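# Six arms place framed panel across two sawhorses

## Task

Set the framed panel on top of both sawhorses, spanning them, so that it lies over the larger part of the upper surface of each sawhorse's beam.

## Robot and tools

Robots: six identical i2rt Big YAM arms, arm1 to arm6, each with six joints, a five-fingered right hand and a wrist camera (arm1_cam_wrist ... arm6_cam_wrist). A fixed room camera, cam_high, looks down on the scene. Feet in the scene frame (metres): arm1 (-0.418, +1.015, 0.845) and arm2 (+0.325, +0.987, 0.842) on the +y side facing -y; arm3 (-0.304, -1.000, 0.863) and arm4 (+0.402, -1.016, 0.888) on the -y side facing +y; arm5 (+1.479, +0.059, 0.536) facing -x; arm6 (-1.472, -0.022, 0.471) facing +x. Each foot faces along its own +x. Reach is about 1.07 m from the joint1 axis.

Frame: one shared scene frame, origin on the floor, +z up. Hand poses are 7 numbers [x, y, z, qw, qx, qy, qz]: metres plus a unit quaternion in w,x,y,z order. The hand point sits 0.045 m ahead of the palm; its +z runs along straight fingers, +y out of the palm, +x across the palm away from the thumb. Fingers reach about 0.06-0.07 m past the point. A wrist bracket on the little-finger side sticks out up to 0.10 m and can collide.

move: one call gives each named robot its own object under its name (arm1...arm6); unnamed robots get nothing new and are reprinted under 'as last shown'. Per robot:
- joints: absolute joint targets by name, radians. Ranges: joint1_rad -2.879..2.879 (turn about foot, + counter-clockwise from above), joint2_rad 0..3.141 (shoulder), joint3_rad 0..3.019 (elbow), joint4_rad -1.692..1.57 (hand pitch, + fingers up), joint5_rad -1.57..1.57 (hand sideways, + to arm's right), joint6_rad -2.094..2.094 (hand roll). Hand keys hand_little, hand_ring, hand_middle, hand_index, hand_thumb_bend, hand_thumb_turn are absolute positions from -1 (closed; for thumb_turn, in front of the palm) to +1 (open/straight; thumb beside palm). hand_force_limit (-1..1) maps to about 0-10 N fingertip stop force (0-15 N for thumb motors); hand_speed (-0.96..1) sets finger speed, full at +0.48 and above. These two are settings and move nothing by themselves.
- target: an absolute hand pose (7 numbers as above, scene frame) reached along a straight line from the current hand_target. With target, joints may carry only hand keys; arm joints alongside target get the call refused.
- speed: top path speed in m/s, 0.002..0.5, default 0.25; only allowed with target. Rotation is capped at twice it in rad/s.
- min_time_s: 0.1..8 s, the shortest duration for that robot's joint motions; used with joints.
- cameras: list of camera names, or ["all"], or [] for none.
All motions in a call start together; every hand path in one call finishes together, paced by the slowest, lasting 0.5 to 10 s. Paths ignore obstacles and other arms. Hands lag, drift and often end a centimetre or more off; the controller limits each step to 100 mm and 20 degrees from the measured pose. Joint moves can swing wide because each joint has its own speed. An empty move returns full state and all images.

wait: seconds 0..10, optional cameras; commands nothing. zoom_image: camera plus region [x0, y0, x1, y1] in pixels of that camera's latest image (top-left origin, at most 504 by 504). show_instructions: shows the reference page. finished_scene: ends the scene for good; the panel must stay in place unaided.

Results: 'move: arm1 done; arm2 time_out' summarizes each robot sent a motion. joint_status/hand_status give how each motion ended: off_target (resting short, maybe still pushing), time_out (joint given a nearby target it keeps pushing toward; on_its_own lists what it does by itself; send the reported position to relax it), not_followed / 'joint command not followed' / 'pose unreachable' (a collision or reach check withheld the targets). hand shows the hand point pose; hand_target the pose the drives are aiming at. hand_stopped_by lists, for little, ring, middle, index, thumb_bend, thumb_turn: moving, target, force, stalled or fault. *_load_n are finger loads in N (positive means pushed open); a lost grip shows as loads near 0. Joint velocities near zero read 'within noise'. Joint torques are total drive output with offsets; numbers 3 and 4 wrap at ±28 N m. MOTOR HOT appears at 85 °C; at 100 °C an OVER-TEMPERATURE FAULT drops the arm for 30-60 s, and its stalled keys read limit_stop_at_motor_heat (resend them). If a move or wait is refused or a stop interrupts it, later calls in that reply do not run.

Gripping: a finger motor starts only when its target changes by at least 0.002 and stops at the target or when load reaches hand_force_limit; then it locks. For gentle grips use hand_speed -0.94 or lower. To tighten, raise hand_force_limit and send a more closed target; to loosen, send a more open one. The thumb turned in front plus fingers can wrap objects 0.035-0.065 m thick, or a handle down to 0.025 m.

Avoid: any hard press or clamp between two robots (fails and ends the scene), arm-arm or heavy hits, dropping the panel or letting it fall far, pushing anything off the work area or onto the floor, long stretched holds or pushing into unreachable poses (heat), and excessive finger force. Objects can occasionally be nudged by outside pushes. Printed hand positions grow less exact at long reach; camera calibrations are approximate, cam_high most reliable near its image centre.

Each tool is called after "Call:" by a JSON object that holds its "method" and its "body", one argument or row to a line.

Reference images:

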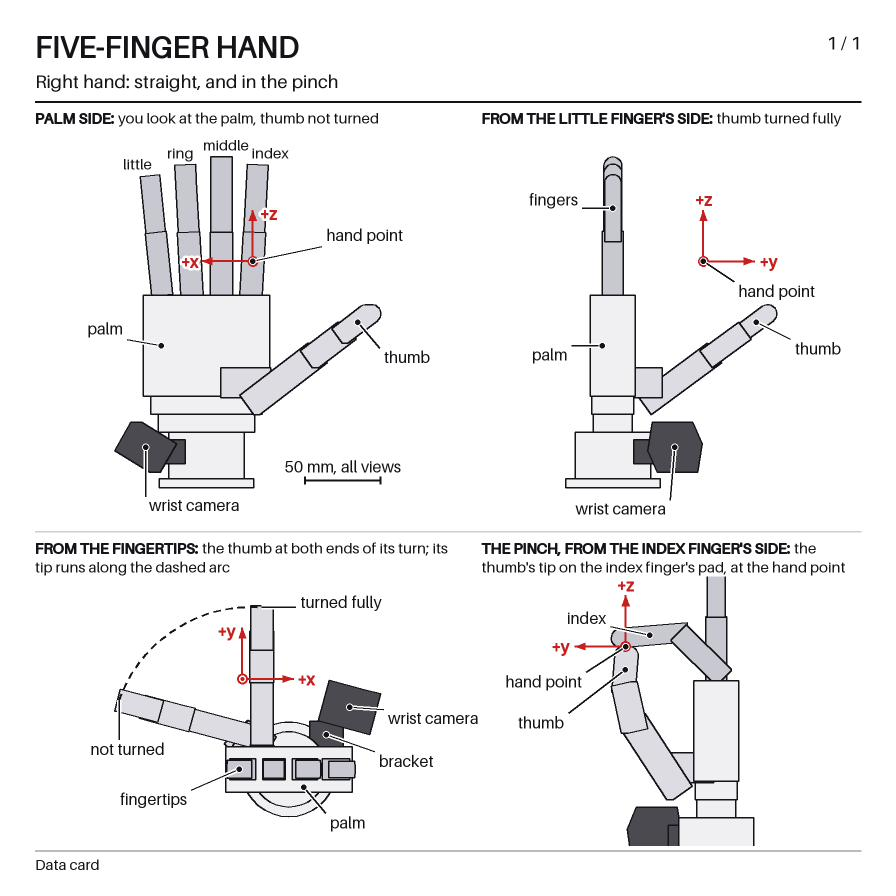

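## Session

Call:
{"method": "move", "body": {
  "cameras": ["all"]
}}

Scene clock: 0.00 s.
Joint torques (N m): no reading
Motor temperatures (°C): arm1=[28 32 27 27 23 24] | arm2=[28 30 28 27 30 26] | arm3=[24 26 26 24 23 28] | arm4=[27 30 26 27 24 28] | arm5=[23 24 26 24 22 28] | arm6=[23 26 23 25 25 26]
Heat: arm1: hottest joint2_rad 32 °C; arm2: hottest joint2_rad 30 °C; arm3: hottest joint6_rad 28 °C; arm4: hottest joint2_rad 30 °C; arm5: hottest joint6_rad 28 °C; arm6: hottest joint2_rad 26 °C.
Joint velocities: within noise
arm1.joint_positions: joint1_rad=-0.149 joint2_rad=+0.621 joint3_rad=+1.370 joint4_rad=-1.218 joint5_rad=+0.121 joint6_rad=-1.221 hand_little=+1.000 hand_ring=+1.000 hand_middle=+1.000 hand_index=+1.000 hand_thumb_turn=+1.000 hand_thumb_bend=+1.000 hand_force_limit=+0.000 hand_speed=-0.800
arm1.joint_status: not commanded
arm1.hand_stopped_by: target,target,target,target,target,target
arm1.little_load_n: 0.0
arm1.ring_load_n: 0.0
arm1.middle_load_n: 0.0
arm1.index_load_n: 0.0
arm1.thumb_bend_load_n: 0.0
arm1.thumb_turn_load_n: 0.0
arm1.hand: x=-0.5130 y=+0.7770 z=+1.3477 quat_wxyz=(+0.361, +0.424, -0.739, +0.378) (m; scene frame)
arm1.hand_target: x=-0.5128 y=+0.7784 z=+1.3567 quat_wxyz=(+0.366, +0.421, -0.735, +0.385) (m; scene frame)
arm1.hand_status: not commanded
arm2.joint_positions: joint1_rad=-0.371 joint2_rad=+0.647 joint3_rad=+1.343 joint4_rad=-1.146 joint5_rad=+0.173 joint6_rad=-1.262 hand_little=+1.000 hand_ring=+1.000 hand_middle=+1.000 hand_index=+1.000 hand_thumb_turn=+1.000 hand_thumb_bend=+1.000 hand_force_limit=+0.000 hand_speed=-0.800
arm2.joint_status: not commanded
arm2.hand_stopped_by: target,target,target,target,target,target
arm2.little_load_n: 0.0
arm2.ring_load_n: 0.0
arm2.middle_load_n: 0.0
arm2.index_load_n: 0.5
arm2.thumb_bend_load_n: 0.0
arm2.thumb_turn_load_n: 0.0
arm2.hand: x=+0.1479 y=+0.7654 z=+1.3410 quat_wxyz=(+0.431, +0.321, -0.785, +0.307) (m; scene frame)
arm2.hand_target: x=+0.1482 y=+0.7665 z=+1.3536 quat_wxyz=(+0.439, +0.317, -0.779, +0.315) (m; scene frame)
arm2.hand_status: not commanded
arm3.joint_positions: joint1_rad=-0.366 joint2_rad=+0.643 joint3_rad=+1.419 joint4_rad=-1.173 joint5_rad=-0.040 joint6_rad=-1.354 hand_little=+1.000 hand_ring=+1.000 hand_middle=+1.000 hand_index=+1.000 hand_thumb_turn=+1.000 hand_thumb_bend=+1.000 hand_force_limit=+0.000 hand_speed=-0.800
arm3.joint_status: not commanded
arm3.hand_stopped_by: target,target,target,target,target,target
arm3.little_load_n: 0.0
arm3.ring_load_n: 0.0
arm3.middle_load_n: 0.0
arm3.index_load_n: 0.0
arm3.thumb_bend_load_n: 0.0
arm3.thumb_turn_load_n: 0.0
arm3.hand: x=-0.1909 y=-0.7627 z=+1.4011 quat_wxyz=(-0.387, +0.710, +0.431, +0.402) (m; scene frame)
arm3.hand_target: x=-0.1918 y=-0.7649 z=+1.4131 quat_wxyz=(-0.394, +0.703, +0.427, +0.410) (m; scene frame)
arm3.hand_status: not commanded
arm4.joint_positions: joint1_rad=-0.181 joint2_rad=+0.514 joint3_rad=+1.355 joint4_rad=-1.148 joint5_rad=-0.147 joint6_rad=-1.159 hand_little=+1.000 hand_ring=+1.000 hand_middle=+1.000 hand_index=+1.000 hand_thumb_turn=+1.000 hand_thumb_bend=+1.000 hand_force_limit=+0.000 hand_speed=-0.800
arm4.joint_status: not commanded
arm4.hand_stopped_by: target,target,target,target,target,target
arm4.little_load_n: 0.0
arm4.ring_load_n: 0.0
arm4.middle_load_n: 0.0
arm4.index_load_n: 0.0
arm4.thumb_bend_load_n: 0.0
arm4.thumb_turn_load_n: 0.0
arm4.hand: x=+0.4585 y=-0.8049 z=+1.4189 quat_wxyz=(-0.490, +0.696, +0.402, +0.339) (m; scene frame)
arm4.hand_target: x=+0.4579 y=-0.8069 z=+1.4309 quat_wxyz=(-0.498, +0.688, +0.399, +0.346) (m; scene frame)
arm4.hand_status: not commanded
arm5.joint_positions: joint1_rad=+0.041 joint2_rad=+0.621 joint3_rad=+1.317 joint4_rad=-1.208 joint5_rad=+0.156 joint6_rad=-1.395 hand_little=+1.000 hand_ring=+1.000 hand_middle=+1.000 hand_index=+1.000 hand_thumb_turn=+1.000 hand_thumb_bend=+1.000 hand_force_limit=+0.000 hand_speed=-0.800
arm5.joint_status: not commanded
arm5.hand_stopped_by: target,target,target,target,target,target
arm5.little_load_n: 0.0
arm5.ring_load_n: 0.0
arm5.middle_load_n: 0.0
arm5.index_load_n: 0.0
arm5.thumb_bend_load_n: 0.0
arm5.thumb_turn_load_n: 0.0
arm5.hand: x=+1.2304 y=+0.1456 z=+1.0254 quat_wxyz=(-0.508, +0.118, +0.853, +0.023) (m; scene frame)
arm5.hand_target: x=+1.2313 y=+0.1456 z=+1.0378 quat_wxyz=(-0.520, +0.119, +0.845, +0.021) (m; scene frame)
arm5.hand_status: not commanded
arm6.joint_positions: joint1_rad=+0.115 joint2_rad=+0.618 joint3_rad=+1.386 joint4_rad=-1.418 joint5_rad=+0.014 joint6_rad=-1.164 hand_little=+1.000 hand_ring=+1.000 hand_middle=+1.000 hand_index=+1.000 hand_thumb_turn=+1.000 hand_thumb_bend=+1.000 hand_force_limit=+0.000 hand_speed=-0.800
arm6.joint_status: not commanded
arm6.hand_stopped_by: target,target,target,target,target,target
arm6.little_load_n: 0.0
arm6.ring_load_n: 0.0
arm6.middle_load_n: 0.0
arm6.index_load_n: 0.0
arm6.thumb_bend_load_n: 0.0
arm6.thumb_turn_load_n: 0.0
arm6.hand: x=-1.2624 y=-0.0338 z=+0.9397 quat_wxyz=(-0.128, +0.888, -0.104, +0.430) (m; scene frame)
arm6.hand_target: x=-1.2635 y=-0.0340 z=+0.9470 quat_wxyz=(-0.130, +0.883, -0.104, +0.438) (m; scene frame)
arm6.hand_status: not commanded
pictures: arm1_cam_wrist, arm2_cam_wrist, arm3_cam_wrist, arm4_cam_wrist, arm5_cam_wrist, arm6_cam_wrist, cam_high

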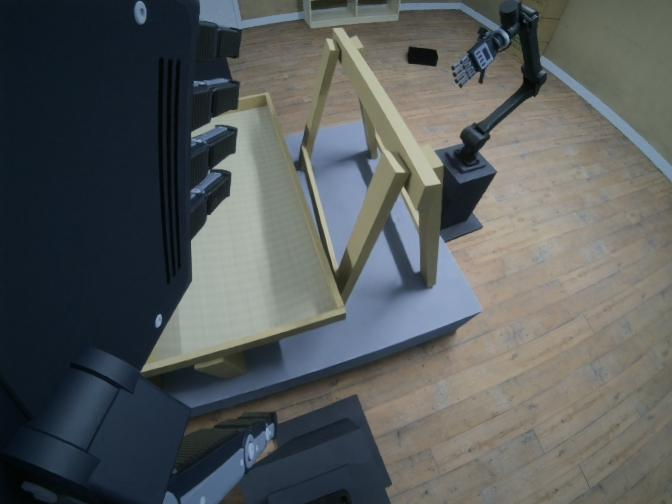

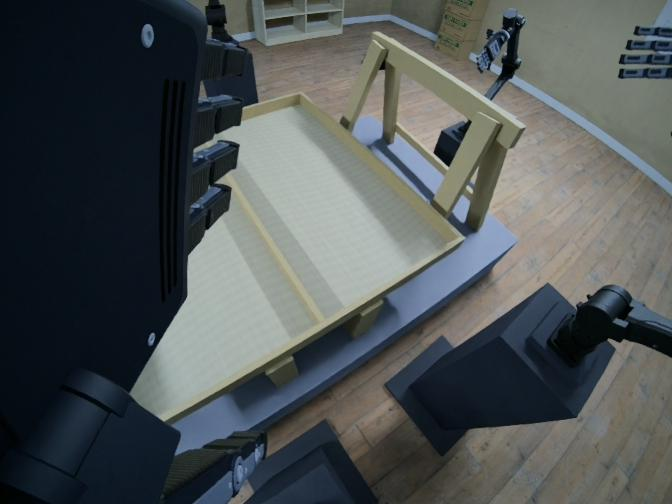

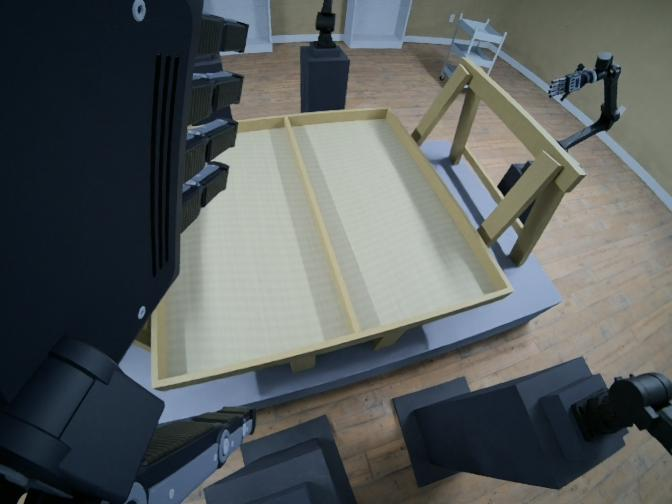

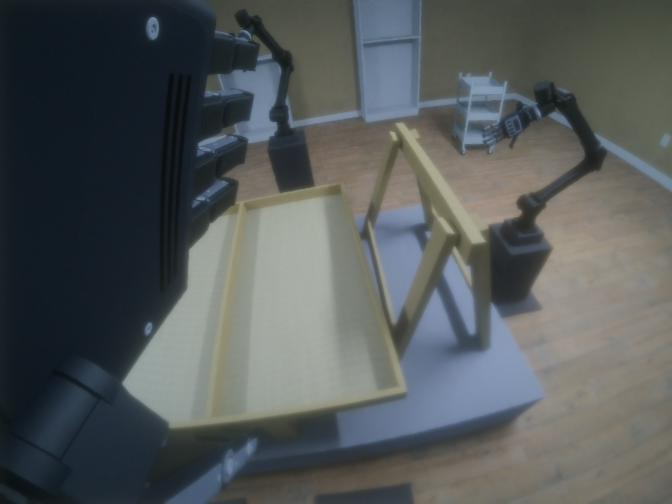

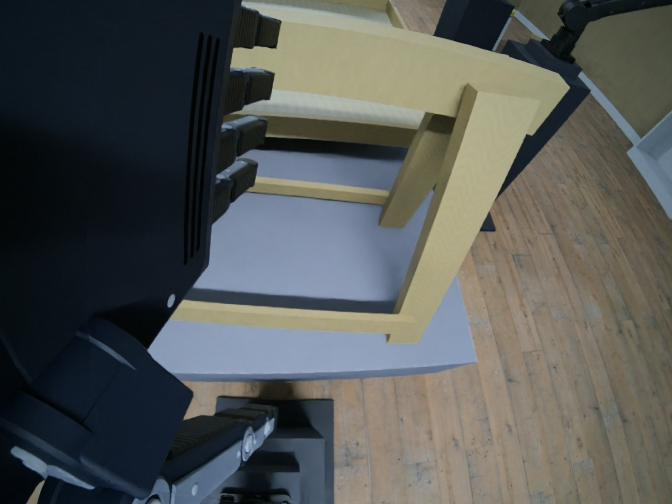

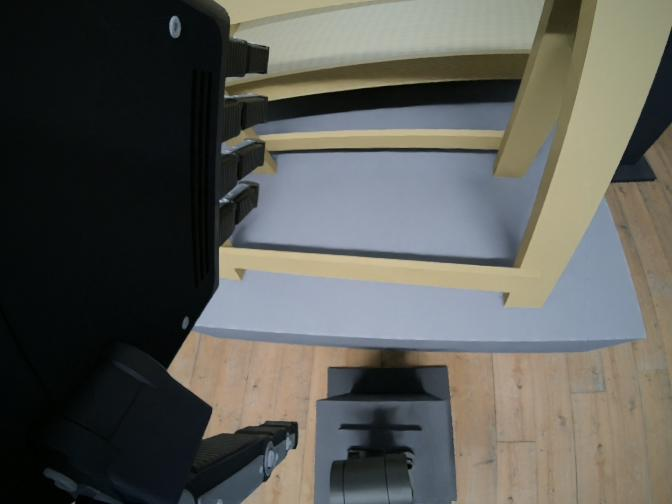

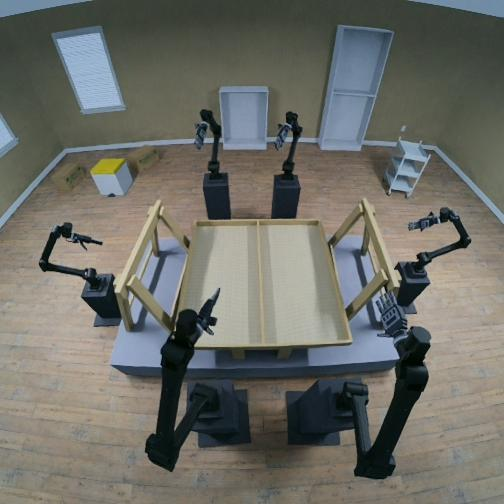

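Call:
{"method": "zoom_image", "body": {
  "camera": "cam_high",
  "region": [80, 180, 280, 380]
}}

Call:
{"method": "zoom_image", "body": {
  "camera": "cam_high",
  "region": [240, 180, 440, 380]
}}

Scaled by 2.520 from the camera's 504x504 image, which has a finer 720x720 frame.

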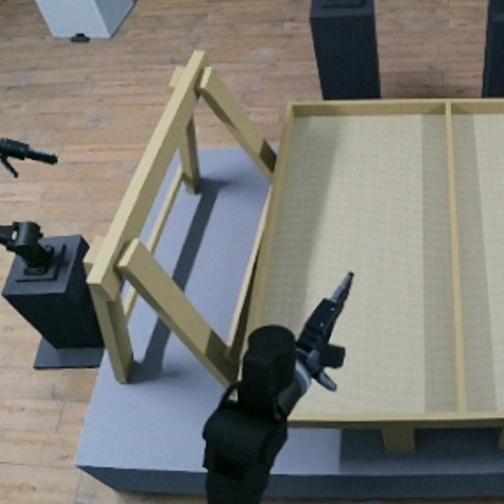

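Scaled by 2.520 from the camera's 504x504 image, which has a finer 720x720 frame.

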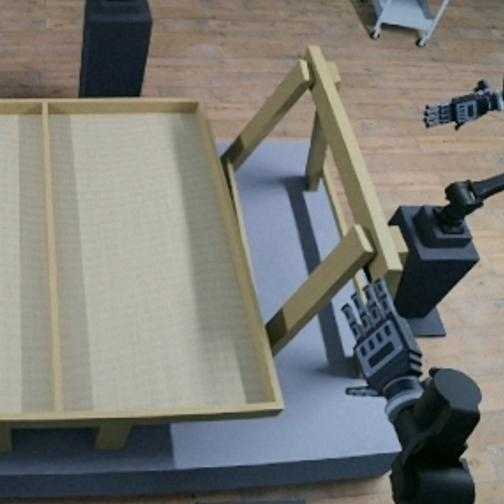

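Call:
{"method": "zoom_image", "body": {
  "camera": "cam_high",
  "region": [180, 90, 330, 240]
}}

Call:
{"method": "zoom_image", "body": {
  "camera": "cam_high",
  "region": [20, 200, 220, 400]
}}

Call:
{"method": "zoom_image", "body": {
  "camera": "cam_high",
  "region": [320, 180, 480, 340]
}}

Call:
{"method": "zoom_image", "body": {
  "camera": "cam_high",
  "region": [140, 310, 440, 490]
}}

Scaled by 3.360 from the camera's 504x504 image, which has a finer 720x720 frame.

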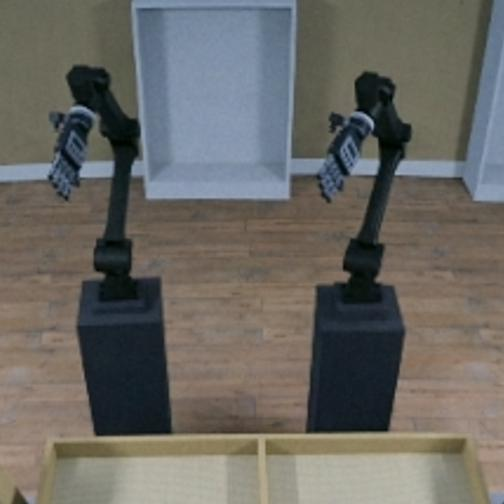

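Scaled by 2.520 from the camera's 504x504 image, which has a finer 720x720 frame.

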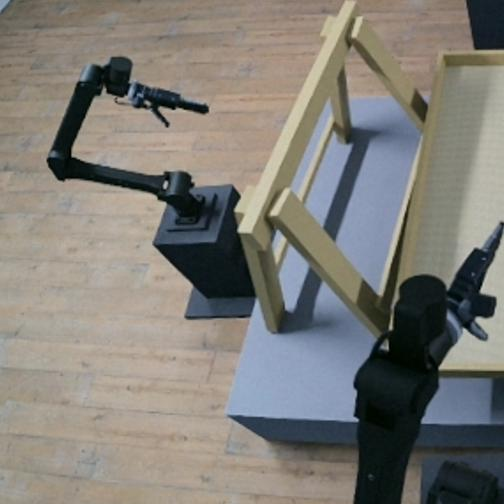

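Scaled by 3.150 from the camera's 504x504 image, which has a finer 720x720 frame.

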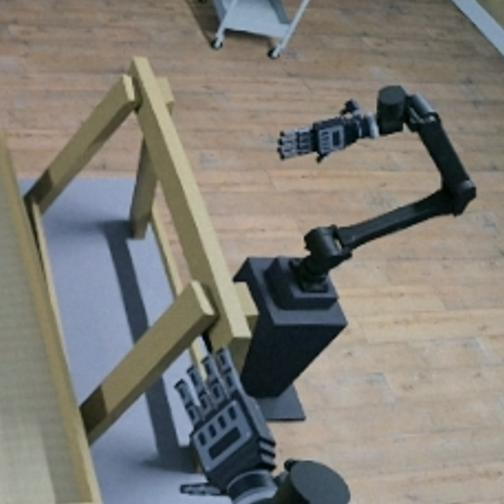

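Scaled by 1.680 from the camera's 504x504 image, which has a finer 720x720 frame.

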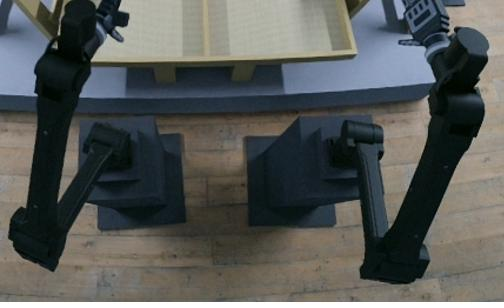

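Call:
{"method": "zoom_image", "body": {
  "camera": "arm3_cam_wrist",
  "region": [200, 0, 672, 350]
}}

Scaled by 1.068 from the camera's 672x504 image, which has a finer 960x720 frame.

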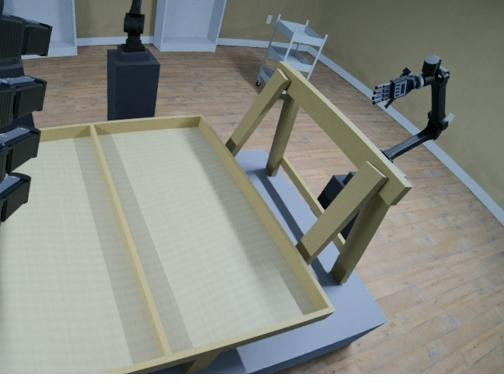

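Call:
{"method": "zoom_image", "body": {
  "camera": "arm2_cam_wrist",
  "region": [180, 200, 520, 450]
}}

Call:
{"method": "zoom_image", "body": {
  "camera": "arm3_cam_wrist",
  "region": [140, 240, 540, 480]
}}

Call:
{"method": "zoom_image", "body": {
  "camera": "arm1_cam_wrist",
  "region": [120, 20, 500, 400]
}}

Call:
{"method": "zoom_image", "body": {
  "camera": "arm5_cam_wrist",
  "region": [140, 0, 640, 400]
}}

Scaled by 1.482 from the camera's 672x504 image, which has a finer 960x720 frame.

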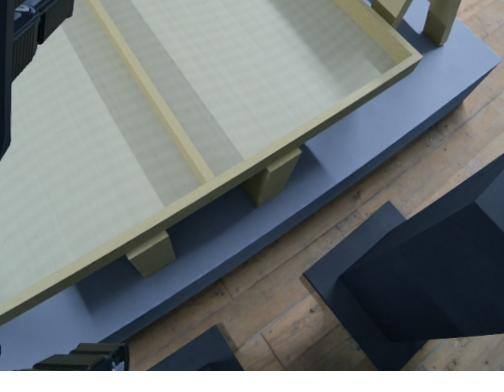

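Scaled by 1.260 from the camera's 672x504 image, which has a finer 960x720 frame.

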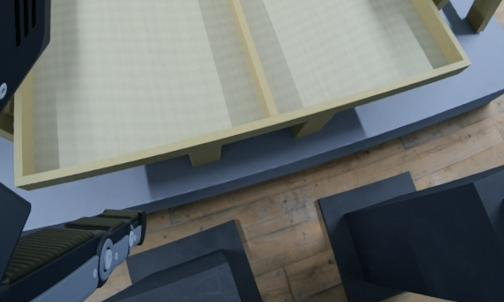

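Scaled by 1.326 from the camera's 672x504 image, which has a finer 960x720 frame.

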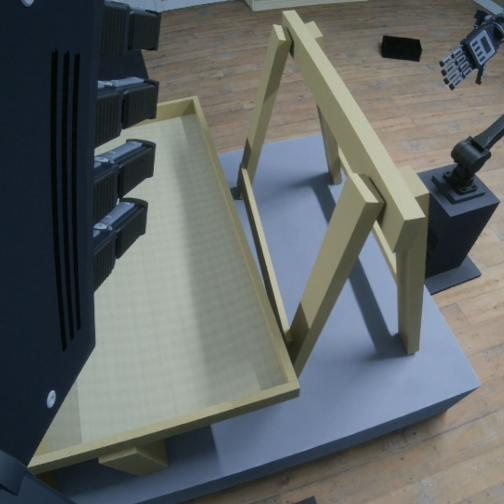

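Scaled by 1.008 from the camera's 672x504 image, which has a finer 960x720 frame.

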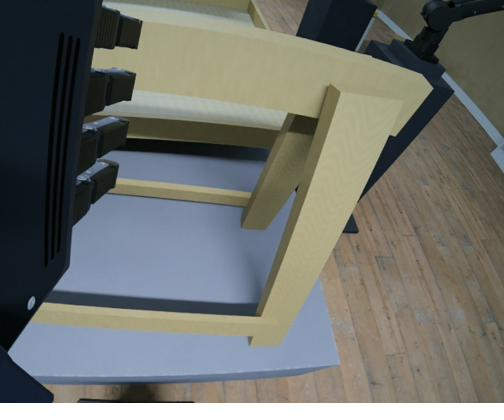

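Call:
{"method": "zoom_image", "body": {
  "camera": "arm5_cam_wrist",
  "region": [230, 0, 450, 170]
}}

Call:
{"method": "zoom_image", "body": {
  "camera": "arm6_cam_wrist",
  "region": [220, 0, 560, 170]
}}

Call:
{"method": "zoom_image", "body": {
  "camera": "arm4_cam_wrist",
  "region": [180, 110, 520, 460]
}}

Scaled by 2.291 from the camera's 672x504 image, which has a finer 960x720 frame.

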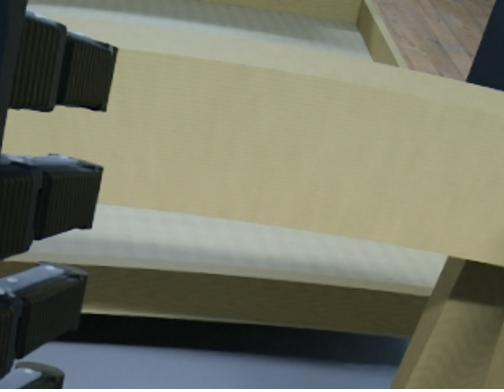

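Scaled by 1.482 from the camera's 672x504 image, which has a finer 960x720 frame.

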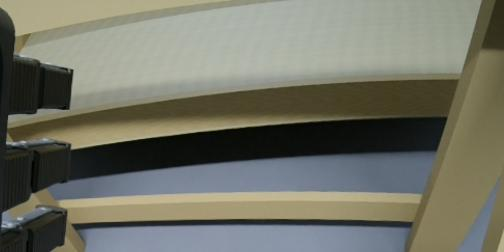

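Scaled by 1.440 from the camera's 672x504 image, which has a finer 960x720 frame.

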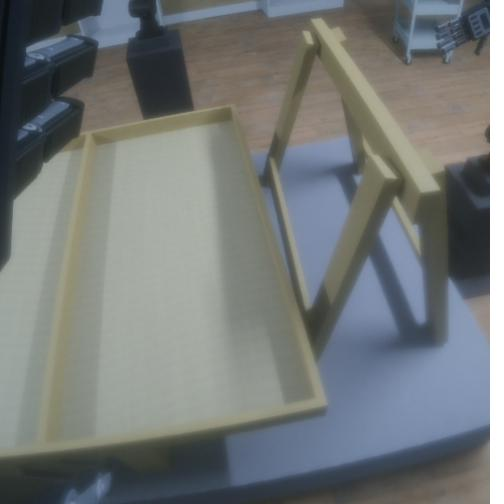

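Call:
{"method": "move", "body": {
  "arm1": {"joints": {"joint1_rad": -0.419, "joint2_rad": 2.026, "joint3_rad": 1.541, "joint4_rad": -1.086, "joint5_rad": 0.0, "joint6_rad": 1.196, "hand_thumb_turn": -1}, "min_time_s": 4},
  "arm2": {"joints": {"joint1_rad": 0.588, "joint2_rad": 2.026, "joint3_rad": 1.541, "joint4_rad": -1.086, "joint5_rad": 0.0, "joint6_rad": -0.986, "hand_thumb_turn": -1}, "min_time_s": 4},
  "arm3": {"joints": {"joint1_rad": 0.553, "joint2_rad": 2.026, "joint3_rad": 1.541, "joint4_rad": -1.086, "joint5_rad": 0.0, "joint6_rad": -0.95, "hand_thumb_turn": -1}, "min_time_s": 4},
  "arm4": {"joints": {"joint1_rad": -0.447, "joint2_rad": 2.026, "joint3_rad": 1.541, "joint4_rad": -1.086, "joint5_rad": 0.0, "joint6_rad": 1.075, "hand_thumb_turn": -1}, "min_time_s": 4},
  "arm5": {"joints": {"joint1_rad": 0.01, "joint2_rad": 1.669, "joint3_rad": 0.541, "joint4_rad": -0.443, "joint5_rad": 0.0, "joint6_rad": 0.047, "hand_little": -1, "hand_ring": -1, "hand_middle": -1, "hand_index": -1}, "min_time_s": 4},
  "arm6": {"joints": {"joint1_rad": 0.267, "joint2_rad": 1.669, "joint3_rad": 0.541, "joint4_rad": -0.443, "joint5_rad": 0.0, "joint6_rad": 0.422, "hand_little": -1, "hand_ring": -1, "hand_middle": -1, "hand_index": -1}, "min_time_s": 4},
  "cameras": ["all"]
}}

Scene clock: 332.60 s.
Joint torques (N m): arm1=[-0.5 -16.62 10.97 0.39 -0.13 0.07] | arm2=[0.62 -18.14 9.85 0.13 -0.03 -0.05] | arm3=[-0.26 -15.74 10.11 0.4 0.17 0.17] | arm4=[-0.62 -17.2 9.81 0.91 0.17 0.11] | arm5=[-1.2 -7.36 3.9 0.38 -0.14 0.08] | arm6=[2.9 -7.82 3.64 0.17 -0.16 0.01]
Motor temperatures (°C): arm1=[26 30 39 27 22 22] | arm2=[26 28 36 26 24 22] | arm3=[23 25 40 24 22 24] | arm4=[25 29 36 26 22 23] | arm5=[23 23 32 23 20 26] | arm6=[23 25 32 25 23 23]
Heat: arm1: hottest joint3_rad 39 °C; arm2: hottest joint3_rad 36 °C; arm3: hottest joint3_rad 40 °C; arm4: hottest joint3_rad 36 °C; arm5: hottest joint3_rad 32 °C; arm6: hottest joint3_rad 32 °C.
move: arm1 done; arm2 done; arm3 done; arm4 done; arm5 done; arm6 done
Joint velocities: within noise
arm1.joint_positions: joint1_rad=-0.409 joint2_rad=+2.016 joint3_rad=+1.502 joint4_rad=-1.094 joint5_rad=+0.014 joint6_rad=+1.186 hand_little=+1.000 hand_ring=+1.000 hand_middle=+1.000 hand_index=+1.000 hand_thumb_turn=-1.000 hand_thumb_bend=+1.000 hand_force_limit=+0.000 hand_speed=-0.800
arm1.joint_status: all done
arm1.hand_stopped_by: target,target,target,target,target,target
arm1.little_load_n: 0.0
arm1.ring_load_n: 0.0
arm1.middle_load_n: 0.0
arm1.index_load_n: 0.0
arm1.thumb_bend_load_n: 0.0
arm1.thumb_turn_load_n: 0.0
arm1.hand: x=-0.5630 y=+0.4550 z=+0.8279 quat_wxyz=(+0.015, -0.700, -0.714, -0.016) (m; scene frame)
arm1.hand_target: x=-0.5753 y=+0.4384 z=+0.8351 quat_wxyz=(+0.007, -0.707, -0.707, +0.000) (m; scene frame)
arm1.hand_status: not commanded
arm2.joint_positions: joint1_rad=+0.587 joint2_rad=+2.027 joint3_rad=+1.504 joint4_rad=-1.097 joint5_rad=+0.001 joint6_rad=-1.004 hand_little=+1.000 hand_ring=+1.000 hand_middle=+1.000 hand_index=+1.000 hand_thumb_turn=-1.000 hand_thumb_bend=+1.000 hand_force_limit=+0.000 hand_speed=-0.800
arm2.joint_status: all done
arm2.hand_stopped_by: target,target,target,target,target,target
arm2.little_load_n: 0.0
arm2.ring_load_n: 0.0
arm2.middle_load_n: 0.0
arm2.index_load_n: 0.0
arm2.thumb_bend_load_n: 0.0
arm2.thumb_turn_load_n: 0.0
arm2.hand: x=+0.5770 y=+0.5428 z=+0.8250 quat_wxyz=(-0.011, +0.713, -0.701, -0.024) (m; scene frame)
arm2.hand_target: x=+0.5888 y=+0.5268 z=+0.8349 quat_wxyz=(-0.007, +0.711, -0.703, +0.001) (m; scene frame)
arm2.hand_status: not commanded
arm3.joint_positions: joint1_rad=+0.550 joint2_rad=+2.014 joint3_rad=+1.493 joint4_rad=-1.093 joint5_rad=-0.002 joint6_rad=-0.970 hand_little=+1.000 hand_ring=+1.000 hand_middle=+1.000 hand_index=+1.000 hand_thumb_turn=-1.000 hand_thumb_bend=+1.000 hand_force_limit=+0.000 hand_speed=-0.800
arm3.joint_status: all done
arm3.hand_stopped_by: target,target,target,target,target,target
arm3.little_load_n: 0.0
arm3.ring_load_n: 0.0
arm3.middle_load_n: 0.0
arm3.index_load_n: 0.0
arm3.thumb_bend_load_n: 0.0
arm3.thumb_turn_load_n: 0.0
arm3.hand: x=-0.5708 y=-0.5686 z=+0.8496 quat_wxyz=(+0.024, +0.701, +0.713, +0.002) (m; scene frame)
arm3.hand_target: x=-0.5849 y=-0.5518 z=+0.8563 quat_wxyz=(+0.002, +0.704, +0.710, +0.007) (m; scene frame)
arm3.hand_status: not commanded
arm4.joint_positions: joint1_rad=-0.438 joint2_rad=+2.033 joint3_rad=+1.493 joint4_rad=-1.098 joint5_rad=-0.004 joint6_rad=+1.058 hand_little=+1.000 hand_ring=+1.000 hand_middle=+1.000 hand_index=+1.000 hand_thumb_turn=-1.000 hand_thumb_bend=+1.000 hand_force_limit=+0.000 hand_speed=-0.800
arm4.joint_status: all done
arm4.hand_stopped_by: target,target,target,target,target,target
arm4.little_load_n: 0.0
arm4.ring_load_n: 0.0
arm4.middle_load_n: 0.0
arm4.index_load_n: 0.0
arm4.thumb_bend_load_n: 0.0
arm4.thumb_turn_load_n: 0.0
arm4.hand: x=+0.6034 y=-0.4904 z=+0.8706 quat_wxyz=(+0.025, +0.716, -0.698, +0.011) (m; scene frame)
arm4.hand_target: x=+0.6215 y=-0.4694 z=+0.8898 quat_wxyz=(-0.008, +0.710, -0.704, +0.003) (m; scene frame)
arm4.hand_status: not commanded
arm5.joint_positions: joint1_rad=+0.018 joint2_rad=+1.662 joint3_rad=+0.540 joint4_rad=-0.455 joint5_rad=+0.010 joint6_rad=+0.020 hand_little=-1.000 hand_ring=-1.000 hand_middle=-1.000 hand_index=-1.000 hand_thumb_turn=+1.000 hand_thumb_bend=+1.000 hand_force_limit=+0.000 hand_speed=-0.800
arm5.joint_status: all done
arm5.hand_stopped_by: target,target,target,target,target,target
arm5.little_load_n: 0.0
arm5.ring_load_n: 0.0
arm5.middle_load_n: 0.0
arm5.index_load_n: 0.0
arm5.thumb_bend_load_n: 0.0
arm5.thumb_turn_load_n: 0.0
arm5.hand: x=+1.2495 y=+0.0355 z=+0.4261 quat_wxyz=(-0.002, +0.724, +0.690, +0.003) (m; scene frame)
arm5.hand_target: x=+1.2461 y=+0.0362 z=+0.4241 quat_wxyz=(-0.004, +0.733, +0.680, +0.000) (m; scene frame)
arm5.hand_status: not commanded
arm6.joint_positions: joint1_rad=+0.253 joint2_rad=+1.652 joint3_rad=+0.543 joint4_rad=-0.453 joint5_rad=+0.016 joint6_rad=+0.404 hand_little=-1.000 hand_ring=-1.000 hand_middle=-1.000 hand_index=-1.000 hand_thumb_turn=+1.000 hand_thumb_bend=+1.000 hand_force_limit=+0.000 hand_speed=-0.800
arm6.joint_status: all done
arm6.hand_stopped_by: target,target,target,target,target,target
arm6.little_load_n: 0.0
arm6.ring_load_n: 0.0
arm6.middle_load_n: 0.5
arm6.index_load_n: 0.0
arm6.thumb_bend_load_n: 0.0
arm6.thumb_turn_load_n: -0.5
arm6.hand: x=-1.2501 y=+0.1035 z=+0.3649 quat_wxyz=(-0.007, +0.677, -0.736, +0.009) (m; scene frame)
arm6.hand_target: x=-1.2536 y=+0.1068 z=+0.3606 quat_wxyz=(-0.004, +0.679, -0.734, +0.006) (m; scene frame)
arm6.hand_status: not commanded
pictures: arm1_cam_wrist, arm2_cam_wrist, arm3_cam_wrist, arm4_cam_wrist, arm5_cam_wrist, arm6_cam_wrist, cam_high
camera_calibration:
arm1_cam_wrist: T_world_to_cam=[[0.965943, 0.252881, 0.0548269, 0.379616], [0.193983, -0.84793, 0.49334, 0.0833795], [0.171246, -0.465903, -0.868107, 1.14175], [0, 0, 0, 1]] pos_world=[-0.578382, 0.506649, 0.929216]
arm2_cam_wrist: T_world_to_cam=[[-0.953545, -0.294087, 0.0652986, 0.650177], [-0.217394, 0.821813, 0.526652, -0.749926], [-0.208545, 0.487991, -0.847569, 0.669279], [0, 0, 0, 1]] pos_world=[0.596519, 0.480906, 0.919755]
arm3_cam_wrist: T_world_to_cam=[[0.947446, 0.315526, 0.0528131, 0.667809], [0.235735, -0.800165, 0.551511, -0.785899], [0.216276, -0.510077, -0.832494, 0.655739], [0, 0, 0, 1]] pos_world=[-0.58927, -0.505082, 0.944061]
arm4_cam_wrist: T_world_to_cam=[[-0.943482, -0.328206, 0.0460673, 0.360668], [-0.272815, 0.848023, 0.454344, 0.189041], [-0.188185, 0.416097, -0.889634, 1.20444], [0, 0, 0, 1]] pos_world=[0.618515, -0.543102, 0.969008]
arm5_cam_wrist: T_world_to_cam=[[0.959537, 0.276785, -0.0517485, -1.18457], [0.265305, -0.8271, 0.495498, -0.514394], [0.0943453, -0.489178, -0.867066, 0.378595], [0, 0, 0, 1]] pos_world=[1.2374, 0.0876177, 0.521848]
arm6_cam_wrist: T_world_to_cam=[[-0.990071, -0.13143, -0.0498454, -1.20197], [-0.139134, 0.865842, 0.480582, -0.437156], [-0.0200046, 0.482745, -0.875532, 0.360701], [0, 0, 0, 1]] pos_world=[-1.24364, 0.0464069, 0.465982]

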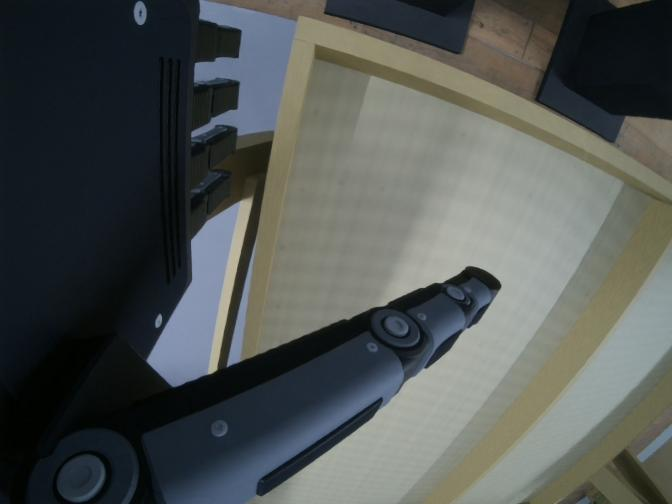

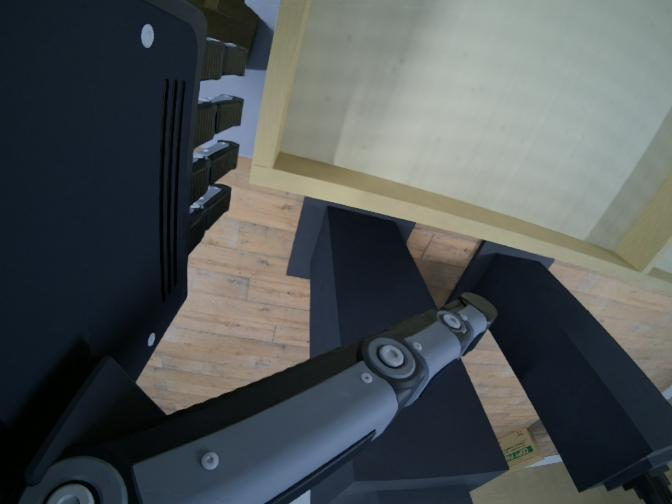

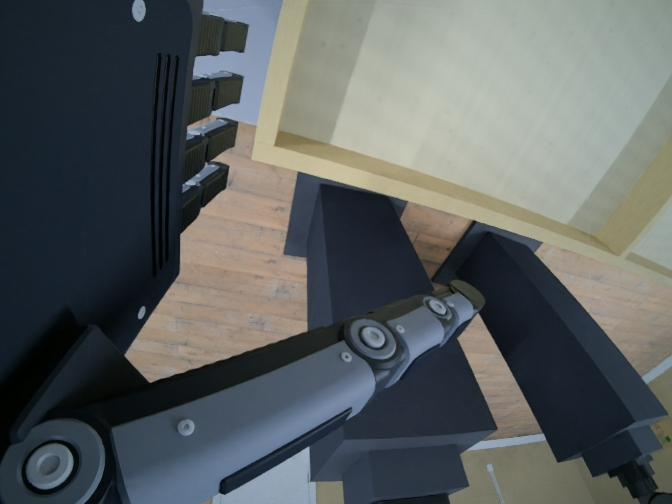

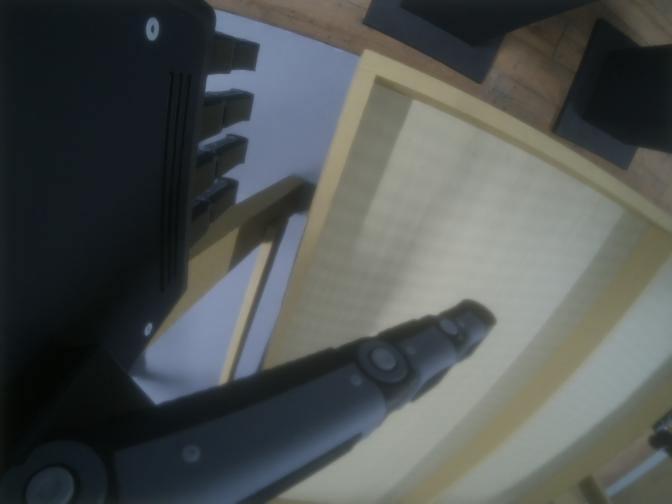

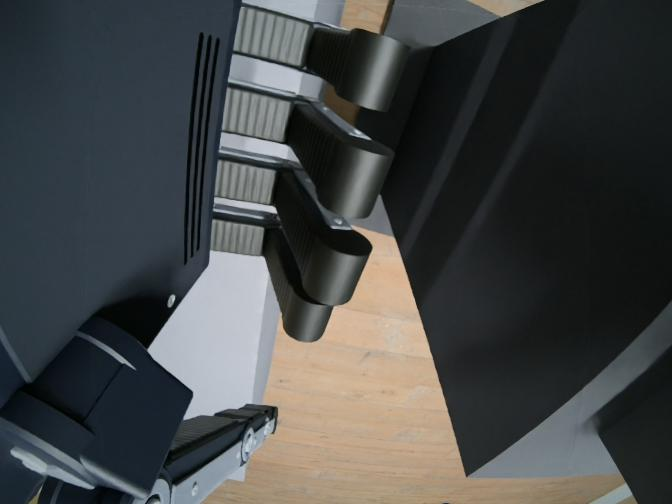

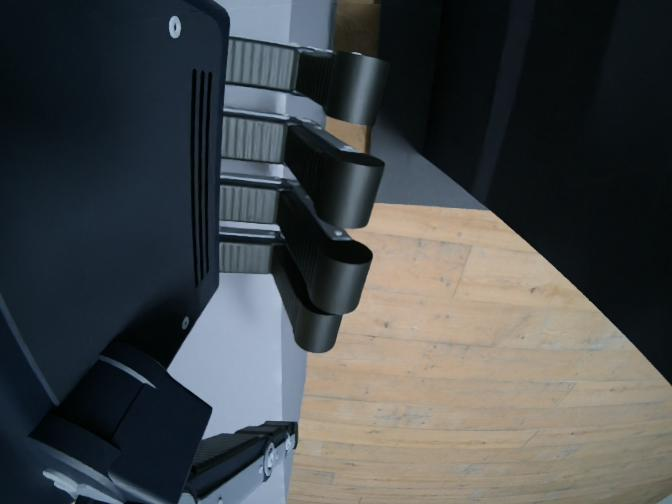

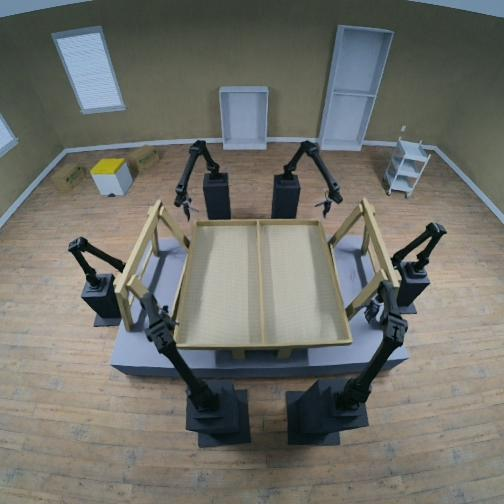

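Call:
{"method": "move", "body": {
  "arm1": {"target": [-0.582, 0.47, 0.70, 0, 0.7071, 0.7071, 0], "speed": 0.15},
  "arm2": {"target": [0.607, 0.545, 0.70, 0, 0.7071, -0.7071, 0], "speed": 0.15},
  "arm3": {"target": [-0.604, -0.565, 0.70, 0, 0.7071, 0.7071, 0], "speed": 0.15},
  "arm4": {"target": [0.564, -0.52, 0.70, 0, 0.7071, -0.7071, 0], "speed": 0.15},
  "arm5": {"target": [1.27, 0.034, 0.30, 0, 0.7372, 0.6756, 0], "speed": 0.15},
  "arm6": {"target": [-1.265, 0.105, 0.30, 0, 0.6756, -0.7372, 0], "speed": 0.15},
  "cameras": ["all"]
}}

Scene clock: 368.90 s.
Joint torques (N m): arm1=[-0.5 -16.32 5.46 0.57 -0.14 -0.12] | arm2=[1.44 -18.49 5.78 0.23 0.12 -0.04] | arm3=[0.26 -16.38 5.6 0.57 -0.1 0.17] | arm4=[1.14 -15.74 4.26 1.03 -0.19 0.09] | arm5=[-1.26 -8.94 0.43 0.34 -0.15 0.08] | arm6=[2.67 -8.29 1.81 0.18 -0.17 0.01]
Motor temperatures (°C): arm1=[26 35 39 26 22 22] | arm2=[26 29 39 26 24 22] | arm3=[23 27 40 23 22 24] | arm4=[25 32 38 25 22 23] | arm5=[23 24 30 23 20 25] | arm6=[23 26 29 25 23 23]
Heat: arm1: hottest joint3_rad 39 °C; arm2: hottest joint3_rad 39 °C; arm3: hottest joint3_rad 40 °C; arm4: hottest joint3_rad 38 °C; arm5: hottest joint3_rad 30 °C; arm6: hottest joint3_rad 29 °C.
move: arm1 off_target; arm2 done; arm3 off_target; arm4 done; arm5 done; arm6 done
Joint velocities: within noise
arm1.joint_positions: joint1_rad=-0.444 joint2_rad=+2.165 joint3_rad=+1.384 joint4_rad=-0.773 joint5_rad=+0.002 joint6_rad=+1.170 hand_little=+1.000 hand_ring=+1.000 hand_middle=+1.000 hand_index=+1.000 hand_thumb_turn=-1.000 hand_thumb_bend=+1.000 hand_force_limit=+0.000 hand_speed=-0.800
arm1.joint_status: not commanded
arm1.hand_stopped_by: target,target,target,target,target,target
arm1.little_load_n: 0.0
arm1.ring_load_n: 0.0
arm1.middle_load_n: 0.0
arm1.index_load_n: 0.0
arm1.thumb_bend_load_n: 0.0
arm1.thumb_turn_load_n: 0.0
arm1.hand: x=-0.5789 y=+0.4639 z=+0.7109 quat_wxyz=(-0.001, -0.707, -0.707, +0.006) (m; scene frame)
arm1.hand_target: x=-0.5818 y=+0.4704 z=+0.7001 quat_wxyz=(+0.000, -0.707, -0.707, +0.000) (m; scene frame)
arm1.hand_status: off_target (0.013 m and 0.7 deg from the pose sent, 0.130 m and 2.8 deg at the start)
arm2.joint_positions: joint1_rad=+0.622 joint2_rad=+2.218 joint3_rad=+1.461 joint4_rad=-0.824 joint5_rad=+0.012 joint6_rad=-0.951 hand_little=+1.000 hand_ring=+1.000 hand_middle=+1.000 hand_index=+1.000 hand_thumb_turn=-1.000 hand_thumb_bend=+1.000 hand_force_limit=+0.000 hand_speed=-0.800
arm2.joint_status: not commanded
arm2.hand_stopped_by: target,target,target,target,target,target
arm2.little_load_n: 0.0
arm2.ring_load_n: 0.0
arm2.middle_load_n: 0.0
arm2.index_load_n: 0.0
arm2.thumb_bend_load_n: 0.0
arm2.thumb_turn_load_n: 0.0
arm2.hand: x=+0.6007 y=+0.5454 z=+0.7028 quat_wxyz=(-0.002, +0.707, -0.707, -0.005) (m; scene frame)
arm2.hand_target: x=+0.6067 y=+0.5453 z=+0.7000 quat_wxyz=(+0.000, +0.707, -0.707, -0.001) (m; scene frame)
arm2.hand_status: done (0.007 m and 0.6 deg from the pose sent, 0.129 m and 3.2 deg at the start)
arm3.joint_positions: joint1_rad=+0.580 joint2_rad=+2.249 joint3_rad=+1.486 joint4_rad=-0.794 joint5_rad=-0.011 joint6_rad=-0.926 hand_little=+1.000 hand_ring=+1.000 hand_middle=+1.000 hand_index=+1.000 hand_thumb_turn=-1.000 hand_thumb_bend=+1.000 hand_force_limit=+0.000 hand_speed=-0.800
arm3.joint_status: not commanded
arm3.hand_stopped_by: target,target,target,target,target,target
arm3.little_load_n: 0.0
arm3.ring_load_n: 0.0
arm3.middle_load_n: 0.0
arm3.index_load_n: 0.0
arm3.thumb_bend_load_n: 0.0
arm3.thumb_turn_load_n: 0.0
arm3.hand: x=-0.6008 y=-0.5584 z=+0.7108 quat_wxyz=(-0.005, +0.706, +0.708, +0.002) (m; scene frame)
arm3.hand_target: x=-0.6038 y=-0.5651 z=+0.7003 quat_wxyz=(+0.000, +0.707, +0.708, +0.000) (m; scene frame)
arm3.hand_status: off_target (0.013 m and 0.7 deg from the pose sent, 0.153 m and 2.9 deg at the start)
arm4.joint_positions: joint1_rad=-0.406 joint2_rad=+2.220 joint3_rad=+1.237 joint4_rad=-0.613 joint5_rad=-0.007 joint6_rad=+1.114 hand_little=+1.000 hand_ring=+1.000 hand_middle=+1.000 hand_index=+1.000 hand_thumb_turn=-1.000 hand_thumb_bend=+1.000 hand_force_limit=+0.000 hand_speed=-0.800
arm4.joint_status: not commanded
arm4.hand_stopped_by: target,target,target,target,target,target
arm4.little_load_n: 0.0
arm4.ring_load_n: 0.0
arm4.middle_load_n: 0.0
arm4.index_load_n: 0.0
arm4.thumb_bend_load_n: 0.0
arm4.thumb_turn_load_n: 0.0
arm4.hand: x=+0.5678 y=-0.5252 z=+0.6997 quat_wxyz=(+0.005, +0.707, -0.707, +0.004) (m; scene frame)
arm4.hand_target: x=+0.5639 y=-0.5200 z=+0.7000 quat_wxyz=(+0.000, +0.708, -0.707, +0.000) (m; scene frame)
arm4.hand_status: done (0.006 m and 0.7 deg from the pose sent, 0.178 m and 3.4 deg at the start)
arm5.joint_positions: joint1_rad=+0.015 joint2_rad=+2.130 joint3_rad=+0.524 joint4_rad=+0.028 joint5_rad=+0.009 joint6_rad=+0.027 hand_little=-1.000 hand_ring=-1.000 hand_middle=-1.000 hand_index=-1.000 hand_thumb_turn=+1.000 hand_thumb_bend=+1.000 hand_force_limit=+0.000 hand_speed=-0.800
arm5.joint_status: not commanded
arm5.hand_stopped_by: target,target,target,target,target,target
arm5.little_load_n: 0.0
arm5.ring_load_n: 0.0
arm5.middle_load_n: 0.0
arm5.index_load_n: 0.0
arm5.thumb_bend_load_n: 0.0
arm5.thumb_turn_load_n: 0.0
arm5.hand: x=+1.2716 y=+0.0345 z=+0.3025 quat_wxyz=(-0.001, +0.728, +0.685, +0.003) (m; scene frame)
arm5.hand_target: x=+1.2700 y=+0.0348 z=+0.2998 quat_wxyz=(-0.001, +0.737, +0.676, +0.001) (m; scene frame)
arm5.hand_status: done (0.003 m and 1.6 deg from the pose sent, 0.128 m and 2.2 deg at the start)
arm6.joint_positions: joint1_rad=+0.253 joint2_rad=+1.868 joint3_rad=+0.522 joint4_rad=-0.223 joint5_rad=+0.008 joint6_rad=+0.410 hand_little=-1.000 hand_ring=-1.000 hand_middle=-1.000 hand_index=-1.000 hand_thumb_turn=+1.000 hand_thumb_bend=+1.000 hand_force_limit=+0.000 hand_speed=-0.800
arm6.joint_status: not commanded
arm6.hand_stopped_by: target,target,target,target,target,target
arm6.little_load_n: 0.0
arm6.ring_load_n: 0.0
arm6.middle_load_n: 0.0
arm6.index_load_n: 0.0
arm6.thumb_bend_load_n: 0.0
arm6.thumb_turn_load_n: 0.0
arm6.hand: x=-1.2588 y=+0.1028 z=+0.3054 quat_wxyz=(-0.005, +0.675, -0.738, +0.004) (m; scene frame)
arm6.hand_target: x=-1.2654 y=+0.1046 z=+0.3003 quat_wxyz=(+0.001, +0.676, -0.737, +0.000) (m; scene frame)
arm6.hand_status: done (0.009 m and 0.7 deg from the pose sent, 0.067 m and 1.3 deg at the start)
pictures: arm1_cam_wrist, arm2_cam_wrist, arm3_cam_wrist, arm4_cam_wrist, arm5_cam_wrist, arm6_cam_wrist, cam_high
camera_calibration:
arm1_cam_wrist: T_world_to_cam=[[0.97127, 0.235642, 0.033289, 0.425512], [0.181455, -0.823793, 0.537066, 0.102067], [0.153978, -0.515595, -0.842883, 1.04227], [0, 0, 0, 1]] pos_world=[-0.592295, 0.521204, 0.809532]
arm2_cam_wrist: T_world_to_cam=[[-0.959575, -0.273876, 0.0648644, 0.674443], [-0.208247, 0.845915, 0.49098, -0.676108], [-0.189338, 0.457624, -0.868753, 0.589231], [0, 0, 0, 1]] pos_world=[0.617945, 0.486997, 0.800104]
arm3_cam_wrist: T_world_to_cam=[[0.953309, 0.300804, 0.0268184, 0.714064], [0.246083, -0.825214, 0.508394, -0.671391], [0.175058, -0.478057, -0.860707, 0.565061], [0, 0, 0, 1]] pos_world=[-0.614424, -0.498703, 0.808533]
arm4_cam_wrist: T_world_to_cam=[[-0.951782, -0.306316, 0.0167829, 0.360259], [-0.260872, 0.836941, 0.481118, 0.255087], [-0.16142, 0.453541, -0.876495, 1.05534], [0, 0, 0, 1]] pos_world=[0.579786, -0.58178, 0.796226]
arm5_cam_wrist: T_world_to_cam=[[0.962712, 0.265614, -0.051336, -1.21564], [0.255314, -0.829316, 0.49704, -0.447473], [0.0894469, -0.491613, -0.866208, 0.274815], [0, 0, 0, 1]] pos_world=[1.25997, 0.086896, 0.398053]
arm6_cam_wrist: T_world_to_cam=[[-0.99124, -0.1253, -0.0417511, -1.21827], [-0.129713, 0.864116, 0.48629, -0.398843], [-0.0248543, 0.487445, -0.8728, 0.30133], [0, 0, 0, 1]] pos_world=[-1.25184, 0.0451151, 0.40609]

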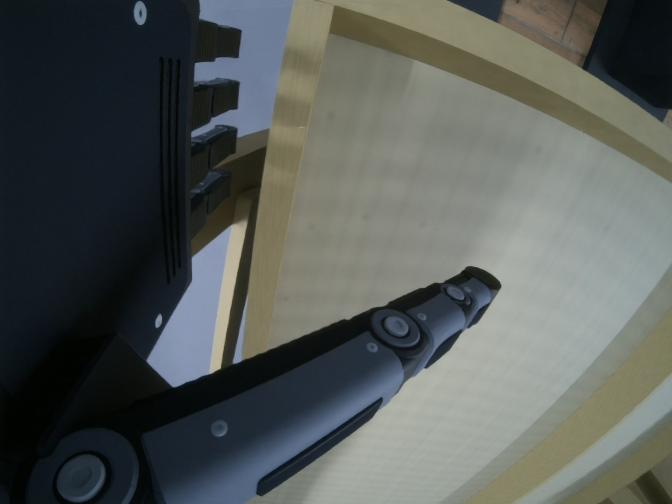

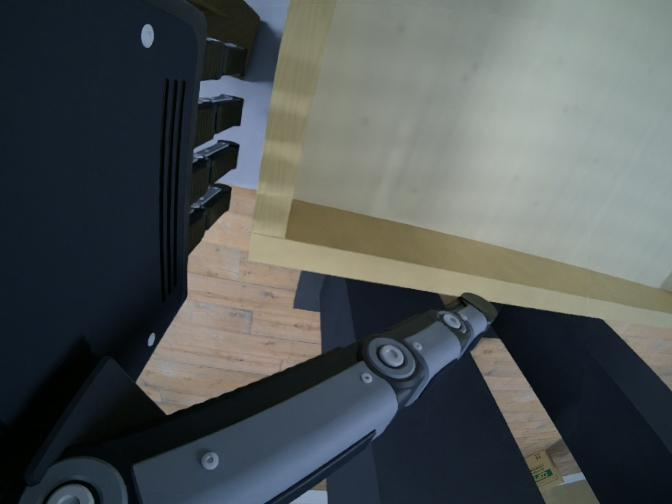

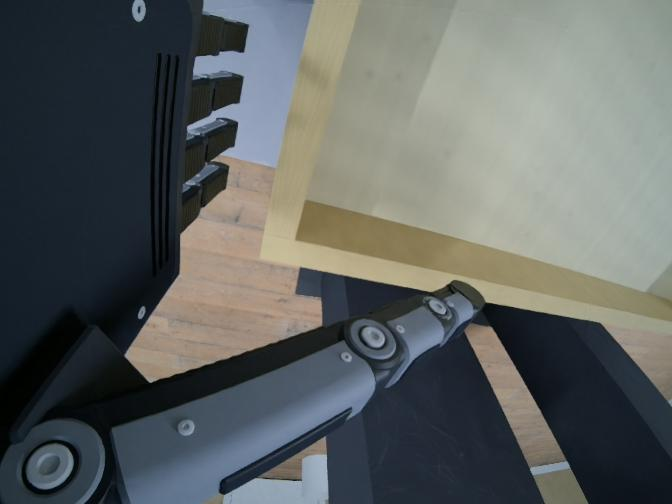

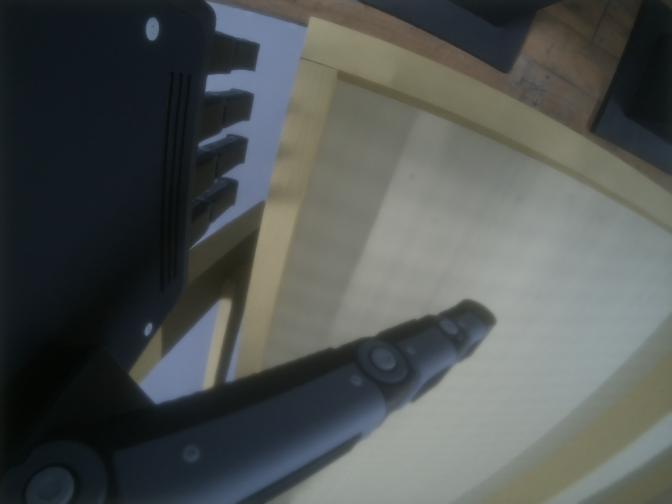

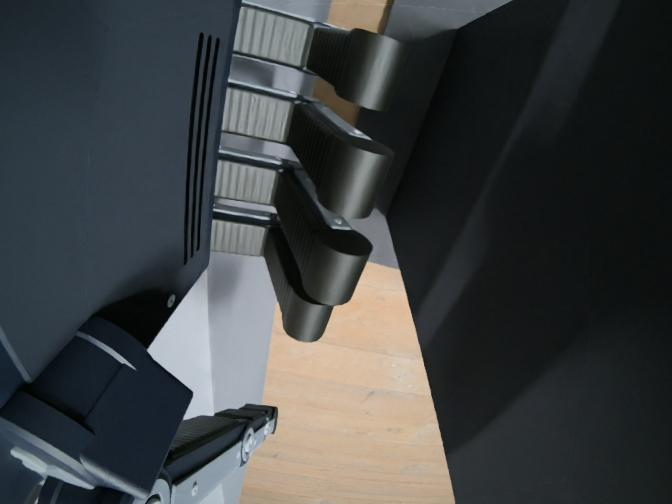

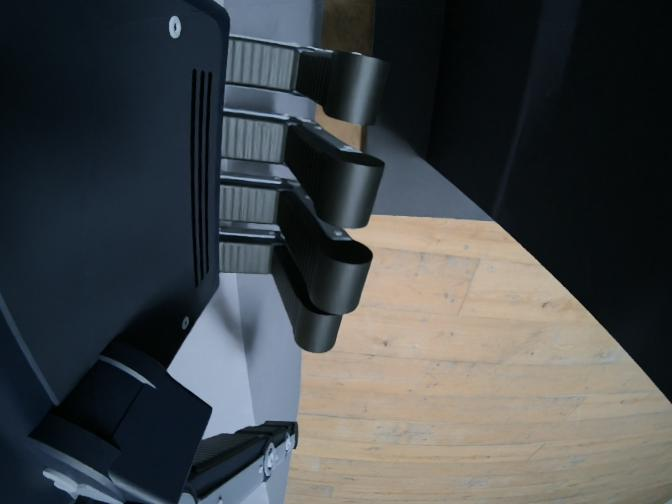

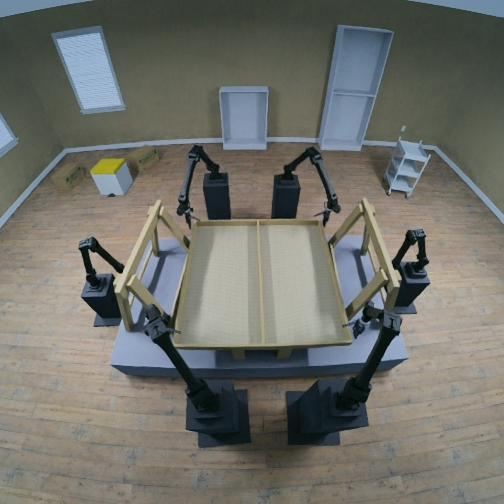

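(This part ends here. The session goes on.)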